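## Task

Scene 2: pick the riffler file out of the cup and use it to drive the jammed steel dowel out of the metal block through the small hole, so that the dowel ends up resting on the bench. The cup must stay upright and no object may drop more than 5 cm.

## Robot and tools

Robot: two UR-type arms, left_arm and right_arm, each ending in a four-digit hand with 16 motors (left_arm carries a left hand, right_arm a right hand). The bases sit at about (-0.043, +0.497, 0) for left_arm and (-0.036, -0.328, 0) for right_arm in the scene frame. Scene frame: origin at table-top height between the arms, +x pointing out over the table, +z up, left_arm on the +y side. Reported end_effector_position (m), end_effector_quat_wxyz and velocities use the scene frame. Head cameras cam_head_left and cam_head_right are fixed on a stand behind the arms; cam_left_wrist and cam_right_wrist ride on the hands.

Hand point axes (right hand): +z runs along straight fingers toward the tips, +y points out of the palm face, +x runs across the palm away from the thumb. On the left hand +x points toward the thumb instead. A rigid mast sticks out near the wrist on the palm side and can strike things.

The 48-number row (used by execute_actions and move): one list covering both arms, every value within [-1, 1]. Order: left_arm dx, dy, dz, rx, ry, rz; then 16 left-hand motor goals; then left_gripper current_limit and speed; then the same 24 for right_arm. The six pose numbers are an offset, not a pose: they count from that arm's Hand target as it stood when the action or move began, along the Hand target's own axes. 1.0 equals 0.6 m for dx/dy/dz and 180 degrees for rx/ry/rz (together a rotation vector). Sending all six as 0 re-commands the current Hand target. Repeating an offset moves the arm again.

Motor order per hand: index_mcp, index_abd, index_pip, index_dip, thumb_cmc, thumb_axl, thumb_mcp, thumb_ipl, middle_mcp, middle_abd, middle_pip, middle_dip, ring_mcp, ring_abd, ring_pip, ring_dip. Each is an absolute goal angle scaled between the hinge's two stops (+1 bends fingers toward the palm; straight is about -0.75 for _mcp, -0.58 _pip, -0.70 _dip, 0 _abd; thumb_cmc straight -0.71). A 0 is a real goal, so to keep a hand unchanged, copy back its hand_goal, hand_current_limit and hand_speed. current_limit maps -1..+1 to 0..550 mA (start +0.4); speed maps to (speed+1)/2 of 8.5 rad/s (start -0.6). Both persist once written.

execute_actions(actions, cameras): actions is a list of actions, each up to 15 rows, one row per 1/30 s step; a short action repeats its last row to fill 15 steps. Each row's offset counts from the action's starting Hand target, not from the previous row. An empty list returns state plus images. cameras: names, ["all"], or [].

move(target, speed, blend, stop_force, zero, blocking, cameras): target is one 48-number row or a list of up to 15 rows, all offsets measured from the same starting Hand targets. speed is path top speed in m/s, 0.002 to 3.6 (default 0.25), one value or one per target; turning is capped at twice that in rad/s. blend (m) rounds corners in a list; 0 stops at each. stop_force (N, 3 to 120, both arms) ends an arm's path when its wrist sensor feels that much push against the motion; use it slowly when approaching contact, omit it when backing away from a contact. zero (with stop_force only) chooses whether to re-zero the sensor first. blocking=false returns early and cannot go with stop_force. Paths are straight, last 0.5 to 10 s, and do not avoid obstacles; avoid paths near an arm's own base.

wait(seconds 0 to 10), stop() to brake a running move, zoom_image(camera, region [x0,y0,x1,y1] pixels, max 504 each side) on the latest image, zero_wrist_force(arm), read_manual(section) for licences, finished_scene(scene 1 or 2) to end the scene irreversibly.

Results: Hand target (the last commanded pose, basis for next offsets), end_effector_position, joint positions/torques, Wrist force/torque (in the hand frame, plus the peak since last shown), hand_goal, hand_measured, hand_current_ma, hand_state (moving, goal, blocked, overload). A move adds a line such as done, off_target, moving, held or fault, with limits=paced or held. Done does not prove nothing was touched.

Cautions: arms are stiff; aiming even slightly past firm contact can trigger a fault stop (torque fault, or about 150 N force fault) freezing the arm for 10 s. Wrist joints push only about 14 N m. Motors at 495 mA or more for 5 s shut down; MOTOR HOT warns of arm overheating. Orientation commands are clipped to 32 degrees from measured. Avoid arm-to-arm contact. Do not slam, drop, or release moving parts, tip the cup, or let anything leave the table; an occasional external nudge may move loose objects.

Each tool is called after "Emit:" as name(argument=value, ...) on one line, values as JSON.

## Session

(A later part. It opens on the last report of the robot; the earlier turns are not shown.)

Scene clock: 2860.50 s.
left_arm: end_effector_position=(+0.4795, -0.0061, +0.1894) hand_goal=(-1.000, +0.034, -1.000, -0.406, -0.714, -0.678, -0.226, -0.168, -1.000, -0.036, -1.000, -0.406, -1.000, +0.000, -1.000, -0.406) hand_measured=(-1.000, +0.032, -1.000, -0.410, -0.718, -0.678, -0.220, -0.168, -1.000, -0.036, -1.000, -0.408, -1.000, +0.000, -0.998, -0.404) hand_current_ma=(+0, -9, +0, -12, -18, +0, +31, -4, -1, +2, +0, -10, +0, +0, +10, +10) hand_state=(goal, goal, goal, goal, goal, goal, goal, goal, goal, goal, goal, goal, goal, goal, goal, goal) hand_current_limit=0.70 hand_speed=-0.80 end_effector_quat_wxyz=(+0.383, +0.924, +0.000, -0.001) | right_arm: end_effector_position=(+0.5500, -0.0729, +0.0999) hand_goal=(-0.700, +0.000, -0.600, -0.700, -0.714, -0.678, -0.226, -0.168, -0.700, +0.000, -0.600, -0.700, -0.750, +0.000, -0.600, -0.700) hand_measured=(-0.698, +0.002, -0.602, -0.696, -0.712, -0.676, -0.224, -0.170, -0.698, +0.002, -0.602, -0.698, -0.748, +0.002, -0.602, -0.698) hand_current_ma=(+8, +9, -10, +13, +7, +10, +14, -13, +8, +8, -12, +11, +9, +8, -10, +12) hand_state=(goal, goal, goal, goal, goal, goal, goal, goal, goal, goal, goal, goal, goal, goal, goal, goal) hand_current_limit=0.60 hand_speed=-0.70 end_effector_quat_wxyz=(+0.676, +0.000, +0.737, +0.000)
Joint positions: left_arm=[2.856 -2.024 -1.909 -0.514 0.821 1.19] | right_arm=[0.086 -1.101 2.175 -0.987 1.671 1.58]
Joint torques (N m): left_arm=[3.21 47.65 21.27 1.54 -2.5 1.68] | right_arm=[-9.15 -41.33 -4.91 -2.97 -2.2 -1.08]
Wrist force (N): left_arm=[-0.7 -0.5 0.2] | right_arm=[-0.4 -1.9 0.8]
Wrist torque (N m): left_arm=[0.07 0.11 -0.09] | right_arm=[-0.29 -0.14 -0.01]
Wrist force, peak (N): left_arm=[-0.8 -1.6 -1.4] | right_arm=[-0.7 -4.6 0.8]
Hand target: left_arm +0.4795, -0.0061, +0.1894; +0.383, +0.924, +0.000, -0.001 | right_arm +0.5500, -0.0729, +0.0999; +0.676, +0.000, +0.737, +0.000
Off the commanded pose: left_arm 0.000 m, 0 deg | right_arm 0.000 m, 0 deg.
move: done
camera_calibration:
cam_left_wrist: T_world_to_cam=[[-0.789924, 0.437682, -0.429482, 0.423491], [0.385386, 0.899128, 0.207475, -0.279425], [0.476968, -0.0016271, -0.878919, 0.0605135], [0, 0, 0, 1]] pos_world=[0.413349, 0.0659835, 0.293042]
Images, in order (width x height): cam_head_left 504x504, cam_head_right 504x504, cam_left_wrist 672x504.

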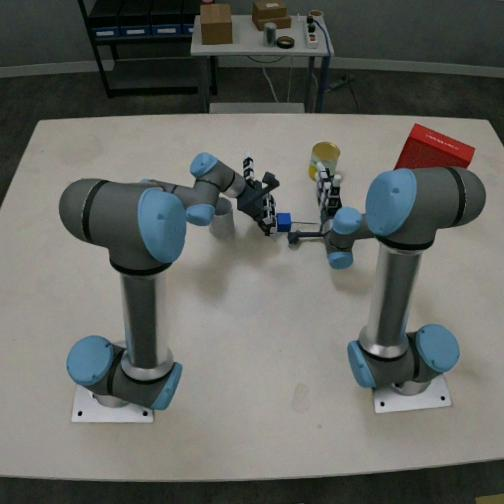

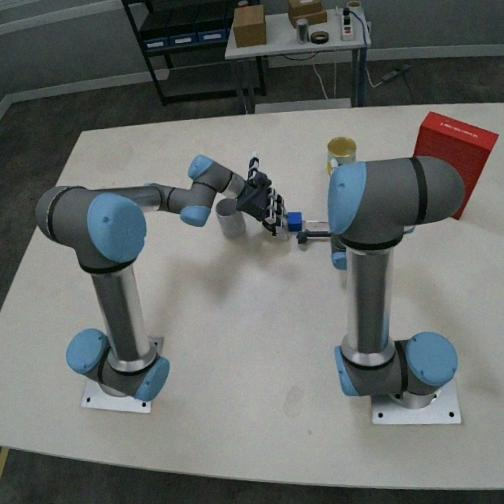

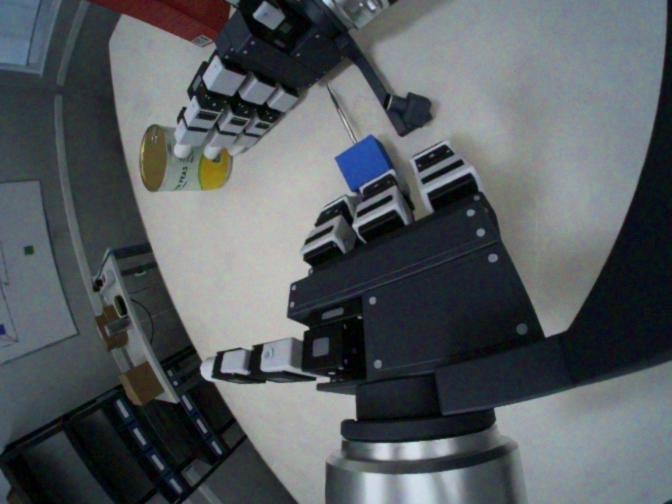

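Emit:
move(target=[[0,0,0,0,0,0,-1,0.035,-1,-0.406,-0.714,-0.678,-0.226,-0.168,-1,-0.035,-1,-0.406,-1,0,-1,-0.406,0.7,-0.8,0,-0.008,0,0,0,0,-0.7,0.0,-0.6,-0.7,-0.714,-0.677,-0.226,-0.168,-0.7,0,-0.6,-0.7,-0.75,0.0,-0.6,-0.7,0.6,-0.7],[0,0,0,0,0,0,-1,0.035,-1,-0.406,-0.714,-0.678,-0.226,-0.168,-1,-0.035,-1,-0.406,-1,0,-1,-0.406,0.7,-0.8,-0.0017,-0.008,0.0199,0,0,0,-0.7,0.0,-0.6,-0.7,-0.714,-0.677,-0.226,-0.168,-0.7,0,-0.6,-0.7,-0.75,0.0,-0.6,-0.7,0.6,-0.7]], speed=0.04)

Emit:
move(target=[0,0,0,0,0,0,-1,0.035,-1,-0.406,-0.714,-0.678,-0.226,-0.168,-1,-0.035,-1,-0.406,-1,0,-1,-0.406,0.7,-0.8,0,0.034,0,0,0,0,-0.7,0.0,-0.6,-0.7,-0.714,-0.677,-0.226,-0.168,-0.7,0,-0.6,-0.7,-0.75,0.0,-0.6,-0.7,0.6,-0.7], speed=0.02, stop_force=12, cameras=["cam_head_left","cam_head_right","cam_left_wrist"])

Emit:
zoom_image(camera="cam_head_left", region=[260, 180, 360, 260])

Emit:
zoom_image(camera="cam_head_right", region=[270, 180, 370, 260])

Scene clock: 2880.37 s.
left_arm: end_effector_position=(+0.4795, -0.0061, +0.1894) hand_goal=(-1.000, +0.034, -1.000, -0.406, -0.714, -0.678, -0.226, -0.168, -1.000, -0.036, -1.000, -0.406, -1.000, +0.000, -1.000, -0.406) hand_measured=(-1.000, +0.032, -1.000, -0.410, -0.718, -0.678, -0.220, -0.168, -1.000, -0.036, -1.000, -0.408, -1.000, +0.000, -0.998, -0.404) hand_current_ma=(+0, -9, +0, -12, -18, +0, +31, -4, -1, +2, +0, -10, +0, +0, +10, +10) hand_state=(goal, goal, goal, goal, goal, goal, goal, goal, goal, goal, goal, goal, goal, goal, goal, goal) hand_current_limit=0.70 hand_speed=-0.80 end_effector_quat_wxyz=(+0.383, +0.924, +0.000, -0.001) | right_arm: end_effector_position=(+0.5620, -0.0778, +0.0998) hand_goal=(-0.700, +0.000, -0.600, -0.700, -0.714, -0.678, -0.226, -0.168, -0.700, +0.000, -0.600, -0.700, -0.750, +0.000, -0.600, -0.700) hand_measured=(-0.692, +0.002, -0.598, -0.698, -0.712, -0.676, -0.224, -0.170, -0.698, +0.002, -0.602, -0.698, -0.748, +0.002, -0.602, -0.698) hand_current_ma=(+34, +6, +9, +11, +7, +10, +13, -13, +8, +8, -12, +11, +9, +8, -10, +12) hand_state=(goal, goal, goal, goal, goal, goal, goal, goal, goal, goal, goal, goal, goal, goal, goal, goal) hand_current_limit=0.60 hand_speed=-0.70 end_effector_quat_wxyz=(+0.675, +0.000, +0.737, +0.000)
Joint positions: left_arm=[2.856 -2.024 -1.909 -0.514 0.821 1.19] | right_arm=[0.07 -1.088 2.149 -0.973 1.656 1.579]
Joint torques (N m): left_arm=[4.35 42.47 17.88 1.23 -2.25 1.4] | right_arm=[-1.03 -41.87 -7.51 -3.11 0.03 -2.38]
Wrist force (N): left_arm=[-0.8 -0.6 0.4] | right_arm=[-0.4 -1.8 0.7]
Wrist torque (N m): left_arm=[0.05 0.14 -0.10] | right_arm=[-0.31 -0.13 0.07]
Wrist force, peak (N): left_arm=[-0.9 -0.5 0.5] | right_arm=[-0.5 -1.5 -2.3]
Hand target: left_arm +0.4795, -0.0061, +0.1894; +0.383, +0.924, +0.000, -0.001 | right_arm +0.5620, -0.0777, +0.0999; +0.676, +0.000, +0.737, +0.000
Off the commanded pose: left_arm 0.000 m, 0 deg | right_arm 0.000 m, 0 deg.
move: done

Scene clock: 2882.43 s.
left_arm: end_effector_position=(+0.4795, -0.0061, +0.1894) hand_goal=(-1.000, +0.034, -1.000, -0.406, -0.714, -0.678, -0.226, -0.168, -1.000, -0.036, -1.000, -0.406, -1.000, +0.000, -1.000, -0.406) hand_measured=(-1.000, +0.032, -1.000, -0.410, -0.718, -0.678, -0.220, -0.168, -1.000, -0.036, -1.000, -0.408, -1.000, +0.000, -0.998, -0.404) hand_current_ma=(+0, -9, +0, -12, -18, +0, +31, -4, -1, +2, +0, -10, +0, +0, +10, +10) hand_state=(goal, goal, goal, goal, goal, goal, goal, goal, goal, goal, goal, goal, goal, goal, goal, goal) hand_current_limit=0.70 hand_speed=-0.80 end_effector_quat_wxyz=(+0.383, +0.924, +0.000, -0.001) | right_arm: end_effector_position=(+0.5620, -0.0573, +0.0999) hand_goal=(-0.700, +0.000, -0.600, -0.700, -0.714, -0.678, -0.226, -0.168, -0.700, +0.000, -0.600, -0.700, -0.750, +0.000, -0.600, -0.700) hand_measured=(-0.698, +0.002, -0.598, -0.698, -0.712, -0.676, -0.224, -0.170, -0.698, +0.002, -0.602, -0.698, -0.748, +0.002, -0.602, -0.698) hand_current_ma=(+13, +7, +9, +11, +7, +10, +13, -13, +8, +8, -12, +11, +9, +8, -10, +12) hand_state=(goal, goal, goal, goal, goal, goal, goal, goal, goal, goal, goal, goal, goal, goal, goal, goal) hand_current_limit=0.60 hand_speed=-0.70 end_effector_quat_wxyz=(+0.676, +0.000, +0.737, +0.000)
Joint positions: left_arm=[2.856 -2.024 -1.909 -0.514 0.821 1.19] | right_arm=[0.123 -1.075 2.123 -0.96 1.708 1.584]
Joint torques (N m): left_arm=[3.6 39.03 14.17 1.77 -2.27 1.52] | right_arm=[-10.5 -43.3 -4.8 -2.97 -1.85 -1.14]
Wrist force (N): left_arm=[-0.6 -0.7 0.5] | right_arm=[-0.6 -1.7 0.9]
Wrist torque (N m): left_arm=[0.03 0.11 -0.08] | right_arm=[-0.29 -0.11 -0.02]
Wrist force, peak (N): left_arm=[-1.1 -0.7 0.1] | right_arm=[-0.6 -2.3 0.7]
Hand target: left_arm +0.4795, -0.0061, +0.1894; +0.383, +0.924, +0.000, -0.001 | right_arm +0.5620, -0.0573, +0.0999; +0.676, +0.000, +0.737, +0.000
Off the commanded pose: left_arm 0.000 m, 0 deg | right_arm 0.000 m, 0 deg.
move: done
camera_calibration:
cam_left_wrist: T_world_to_cam=[[-0.789924, 0.437682, -0.429482, 0.423491], [0.385386, 0.899128, 0.207475, -0.279425], [0.476968, -0.0016271, -0.878919, 0.0605135], [0, 0, 0, 1]] pos_world=[0.413349, 0.0659835, 0.293042]
Images, in order (width x height): cam_head_left 504x504, cam_head_right 504x504, cam_left_wrist 672x504.

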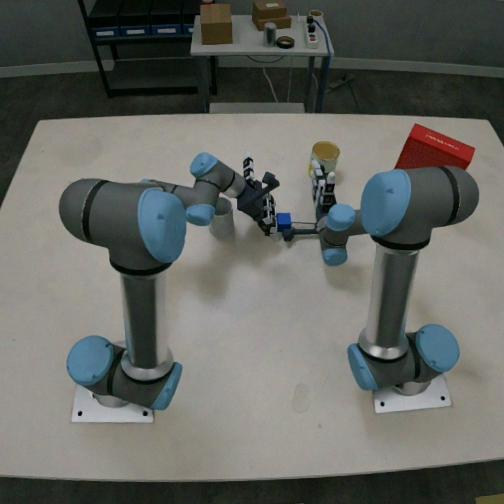

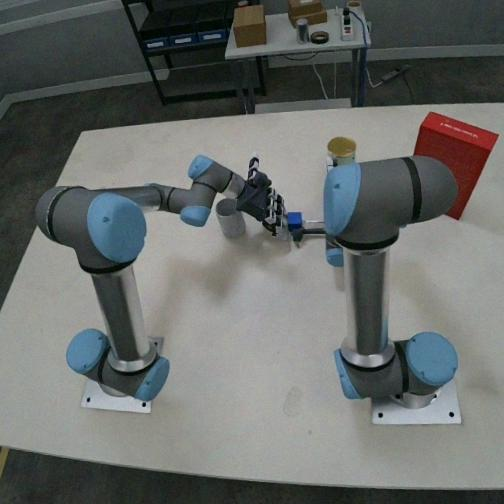

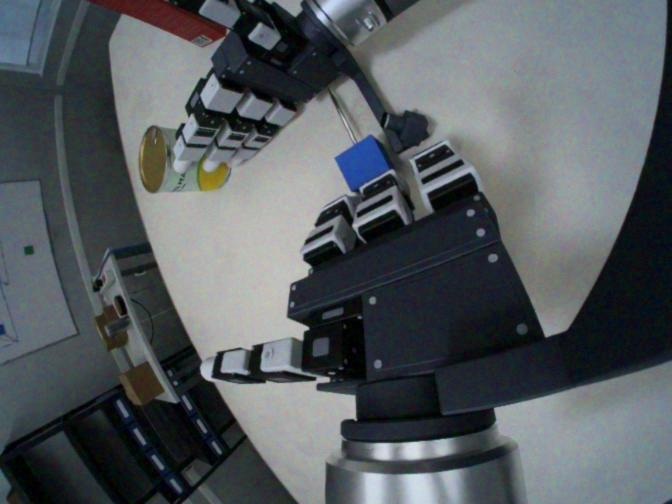

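Scaled by 5.040 from the camera's 504x504 image, which has a finer 720x720 frame.

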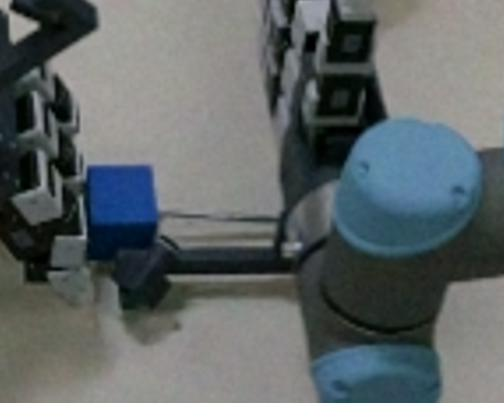

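Scaled by 5.040 from the camera's 504x504 image, which has a finer 720x720 frame.

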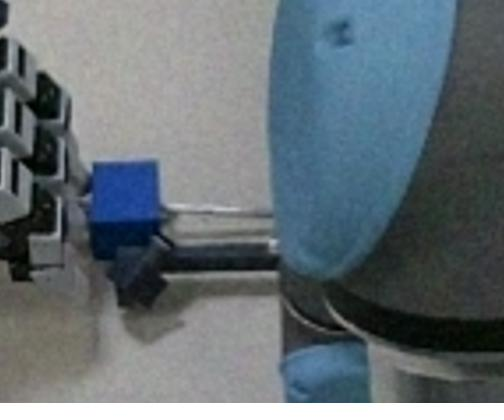

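Emit:
move(target=[[0,0.0908,-0.0978,0,0,0,-1,0.035,-1,-0.406,-0.714,-0.678,-0.226,-0.168,-1,-0.035,-1,-0.406,-1,0,-1,-0.406,0.7,-0.8,0,-0.083,0,0,0,0,-0.7,0.0,-0.6,-0.7,-0.714,-0.677,-0.226,-0.168,-0.7,0,-0.6,-0.7,-0.75,0.0,-0.6,-0.7,0.6,-0.7],[0,0.0908,-0.2978,0,0,0,-1,0.035,-1,-0.406,-0.714,-0.678,-0.226,-0.168,-1,-0.035,-1,-0.406,-1,0,-1,-0.406,0.7,-0.8,0,-0.15,0,0,0,0,-0.7,0.0,-0.6,-0.7,-0.714,-0.677,-0.226,-0.168,-0.7,0,-0.6,-0.7,-0.75,0.0,-0.6,-0.7,0.6,-0.7]], speed=0.1, cameras=["cam_head_left","cam_head_right","cam_left_wrist"])

Emit:
zoom_image(camera="cam_head_left", region=[240, 180, 340, 260])

Emit:
zoom_image(camera="cam_head_right", region=[250, 180, 350, 260])

Scene clock: 2892.83 s.
left_arm: end_effector_position=(+0.4798, +0.0818, +0.3543) hand_goal=(-1.000, +0.034, -1.000, -0.406, -0.714, -0.678, -0.226, -0.168, -1.000, -0.036, -1.000, -0.406, -1.000, +0.000, -1.000, -0.406) hand_measured=(-1.000, +0.032, -1.000, -0.410, -0.718, -0.678, -0.220, -0.168, -1.000, -0.036, -1.000, -0.408, -1.000, +0.000, -0.998, -0.404) hand_current_ma=(+0, -9, +0, -12, -19, +0, +31, -4, -1, +2, +0, -10, +0, +0, +10, +10) hand_state=(goal, goal, goal, goal, goal, goal, goal, goal, goal, goal, goal, goal, goal, goal, goal, goal) hand_current_limit=0.70 hand_speed=-0.80 end_effector_quat_wxyz=(+0.383, +0.924, +0.000, -0.001) | right_arm: end_effector_position=(+0.5620, -0.1474, +0.0998) hand_goal=(-0.700, +0.000, -0.600, -0.700, -0.714, -0.678, -0.226, -0.168, -0.700, +0.000, -0.600, -0.700, -0.750, +0.000, -0.600, -0.700) hand_measured=(-0.698, +0.004, -0.598, -0.696, -0.712, -0.676, -0.224, -0.170, -0.698, +0.002, -0.600, -0.698, -0.748, +0.002, -0.602, -0.698) hand_current_ma=(+11, +14, +11, +14, +7, +10, +13, -13, +10, +8, +3, +11, +9, +8, -10, +12) hand_state=(goal, goal, goal, goal, goal, goal, goal, goal, goal, goal, goal, goal, goal, goal, goal, goal) hand_current_limit=0.60 hand_speed=-0.70 end_effector_quat_wxyz=(+0.676, +0.000, +0.737, +0.000)
Joint positions: left_arm=[3.016 -1.698 -1.806 -1.095 0.791 1.408] | right_arm=[-0.119 -1.122 2.217 -1.008 1.467 1.562]
Joint torques (N m): left_arm=[2.93 20.02 15.23 1.21 0.05 -0.88] | right_arm=[9.52 -27.15 -18.36 -0.67 2.26 -0.07]
Wrist force (N): left_arm=[-0.8 -0.7 0.1] | right_arm=[-0.4 -1.8 0.6]
Wrist torque (N m): left_arm=[0.04 0.11 -0.09] | right_arm=[-0.24 -0.13 0.07]
Wrist force, peak (N): left_arm=[-0.6 -1.5 1.1] | right_arm=[-0.6 -2.4 0.8]
Hand target: left_arm +0.4797, +0.0818, +0.3542; +0.383, +0.924, +0.000, -0.001 | right_arm +0.5620, -0.1473, +0.0998; +0.676, +0.000, +0.737, +0.000
Off the commanded pose: left_arm 0.000 m, 0 deg | right_arm 0.000 m, 0 deg.
move: done
camera_calibration:
cam_left_wrist: T_world_to_cam=[[-0.789875, 0.437572, -0.429684, 0.456087], [0.385242, 0.899182, 0.20751, -0.392713], [0.477165, -0.00162574, -0.878812, 0.205364], [0, 0, 0, 1]] pos_world=[0.413548, 0.153883, 0.457941]
Images, in order (width x height): cam_head_left 504x504, cam_head_right 504x504, cam_left_wrist 672x504.

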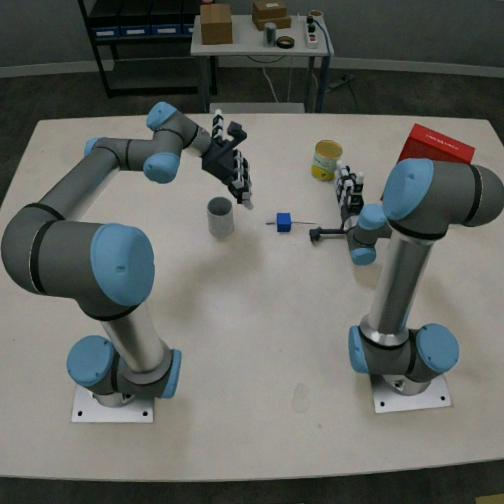

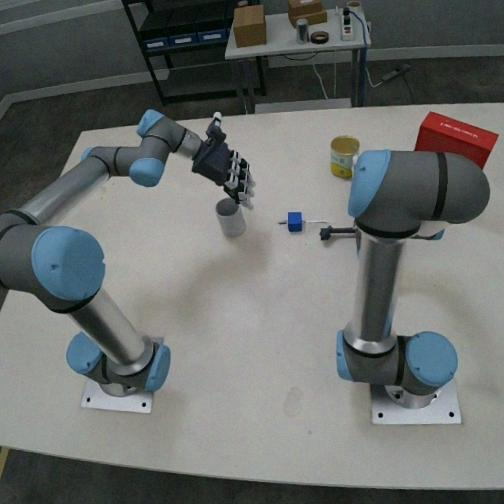

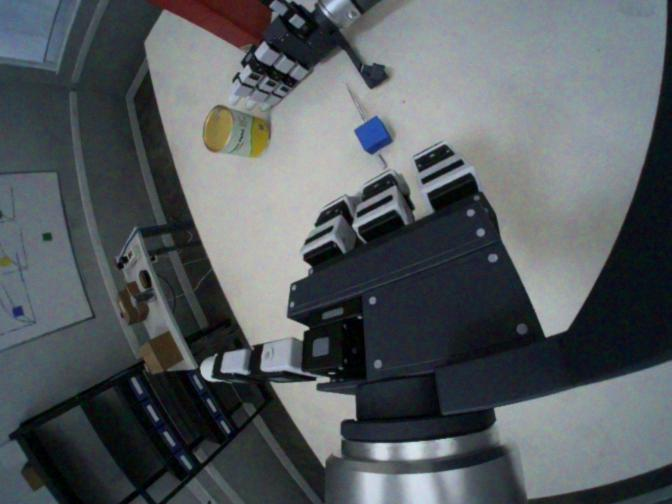

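Scaled by 5.040 from the camera's 504x504 image, which has a finer 720x720 frame.

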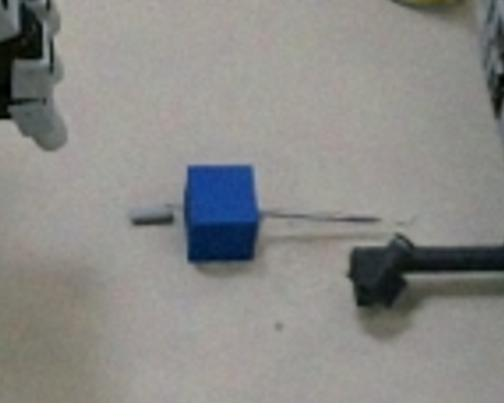

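Scaled by 5.040 from the camera's 504x504 image, which has a finer 720x720 frame.

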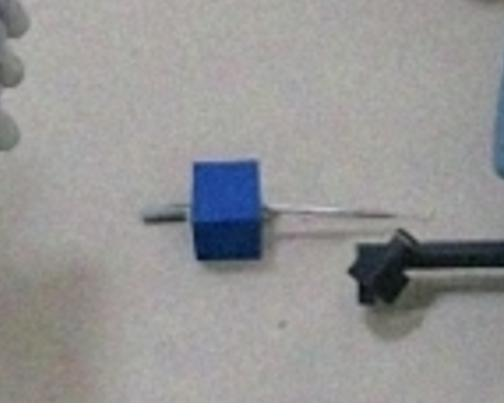

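Emit:
zoom_image(camera="cam_left_wrist", region=[330, 60, 430, 190])

Emit:
zoom_image(camera="cam_head_left", region=[258, 205, 308, 240])

Scaled by 3.877 from the camera's 672x504 image, which has a finer 960x720 frame.

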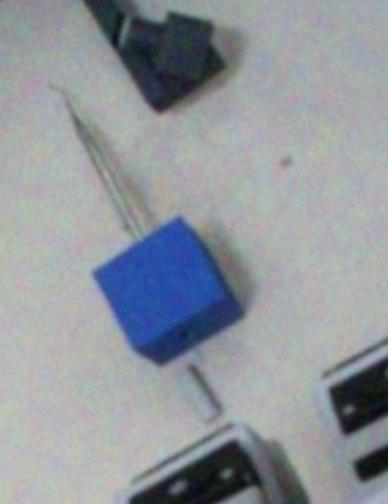

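Scaled by 10.080 from the camera's 504x504 image, which has a finer 720x720 frame.

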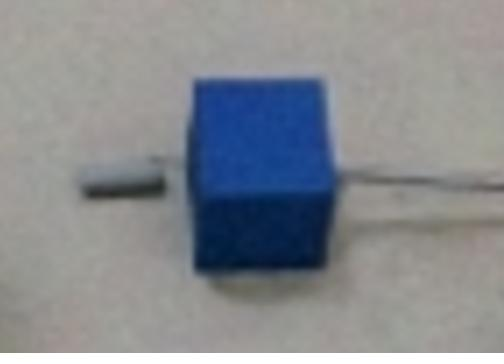

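Emit:
finished_scene(scene=2)

The scene is finished: the task was done.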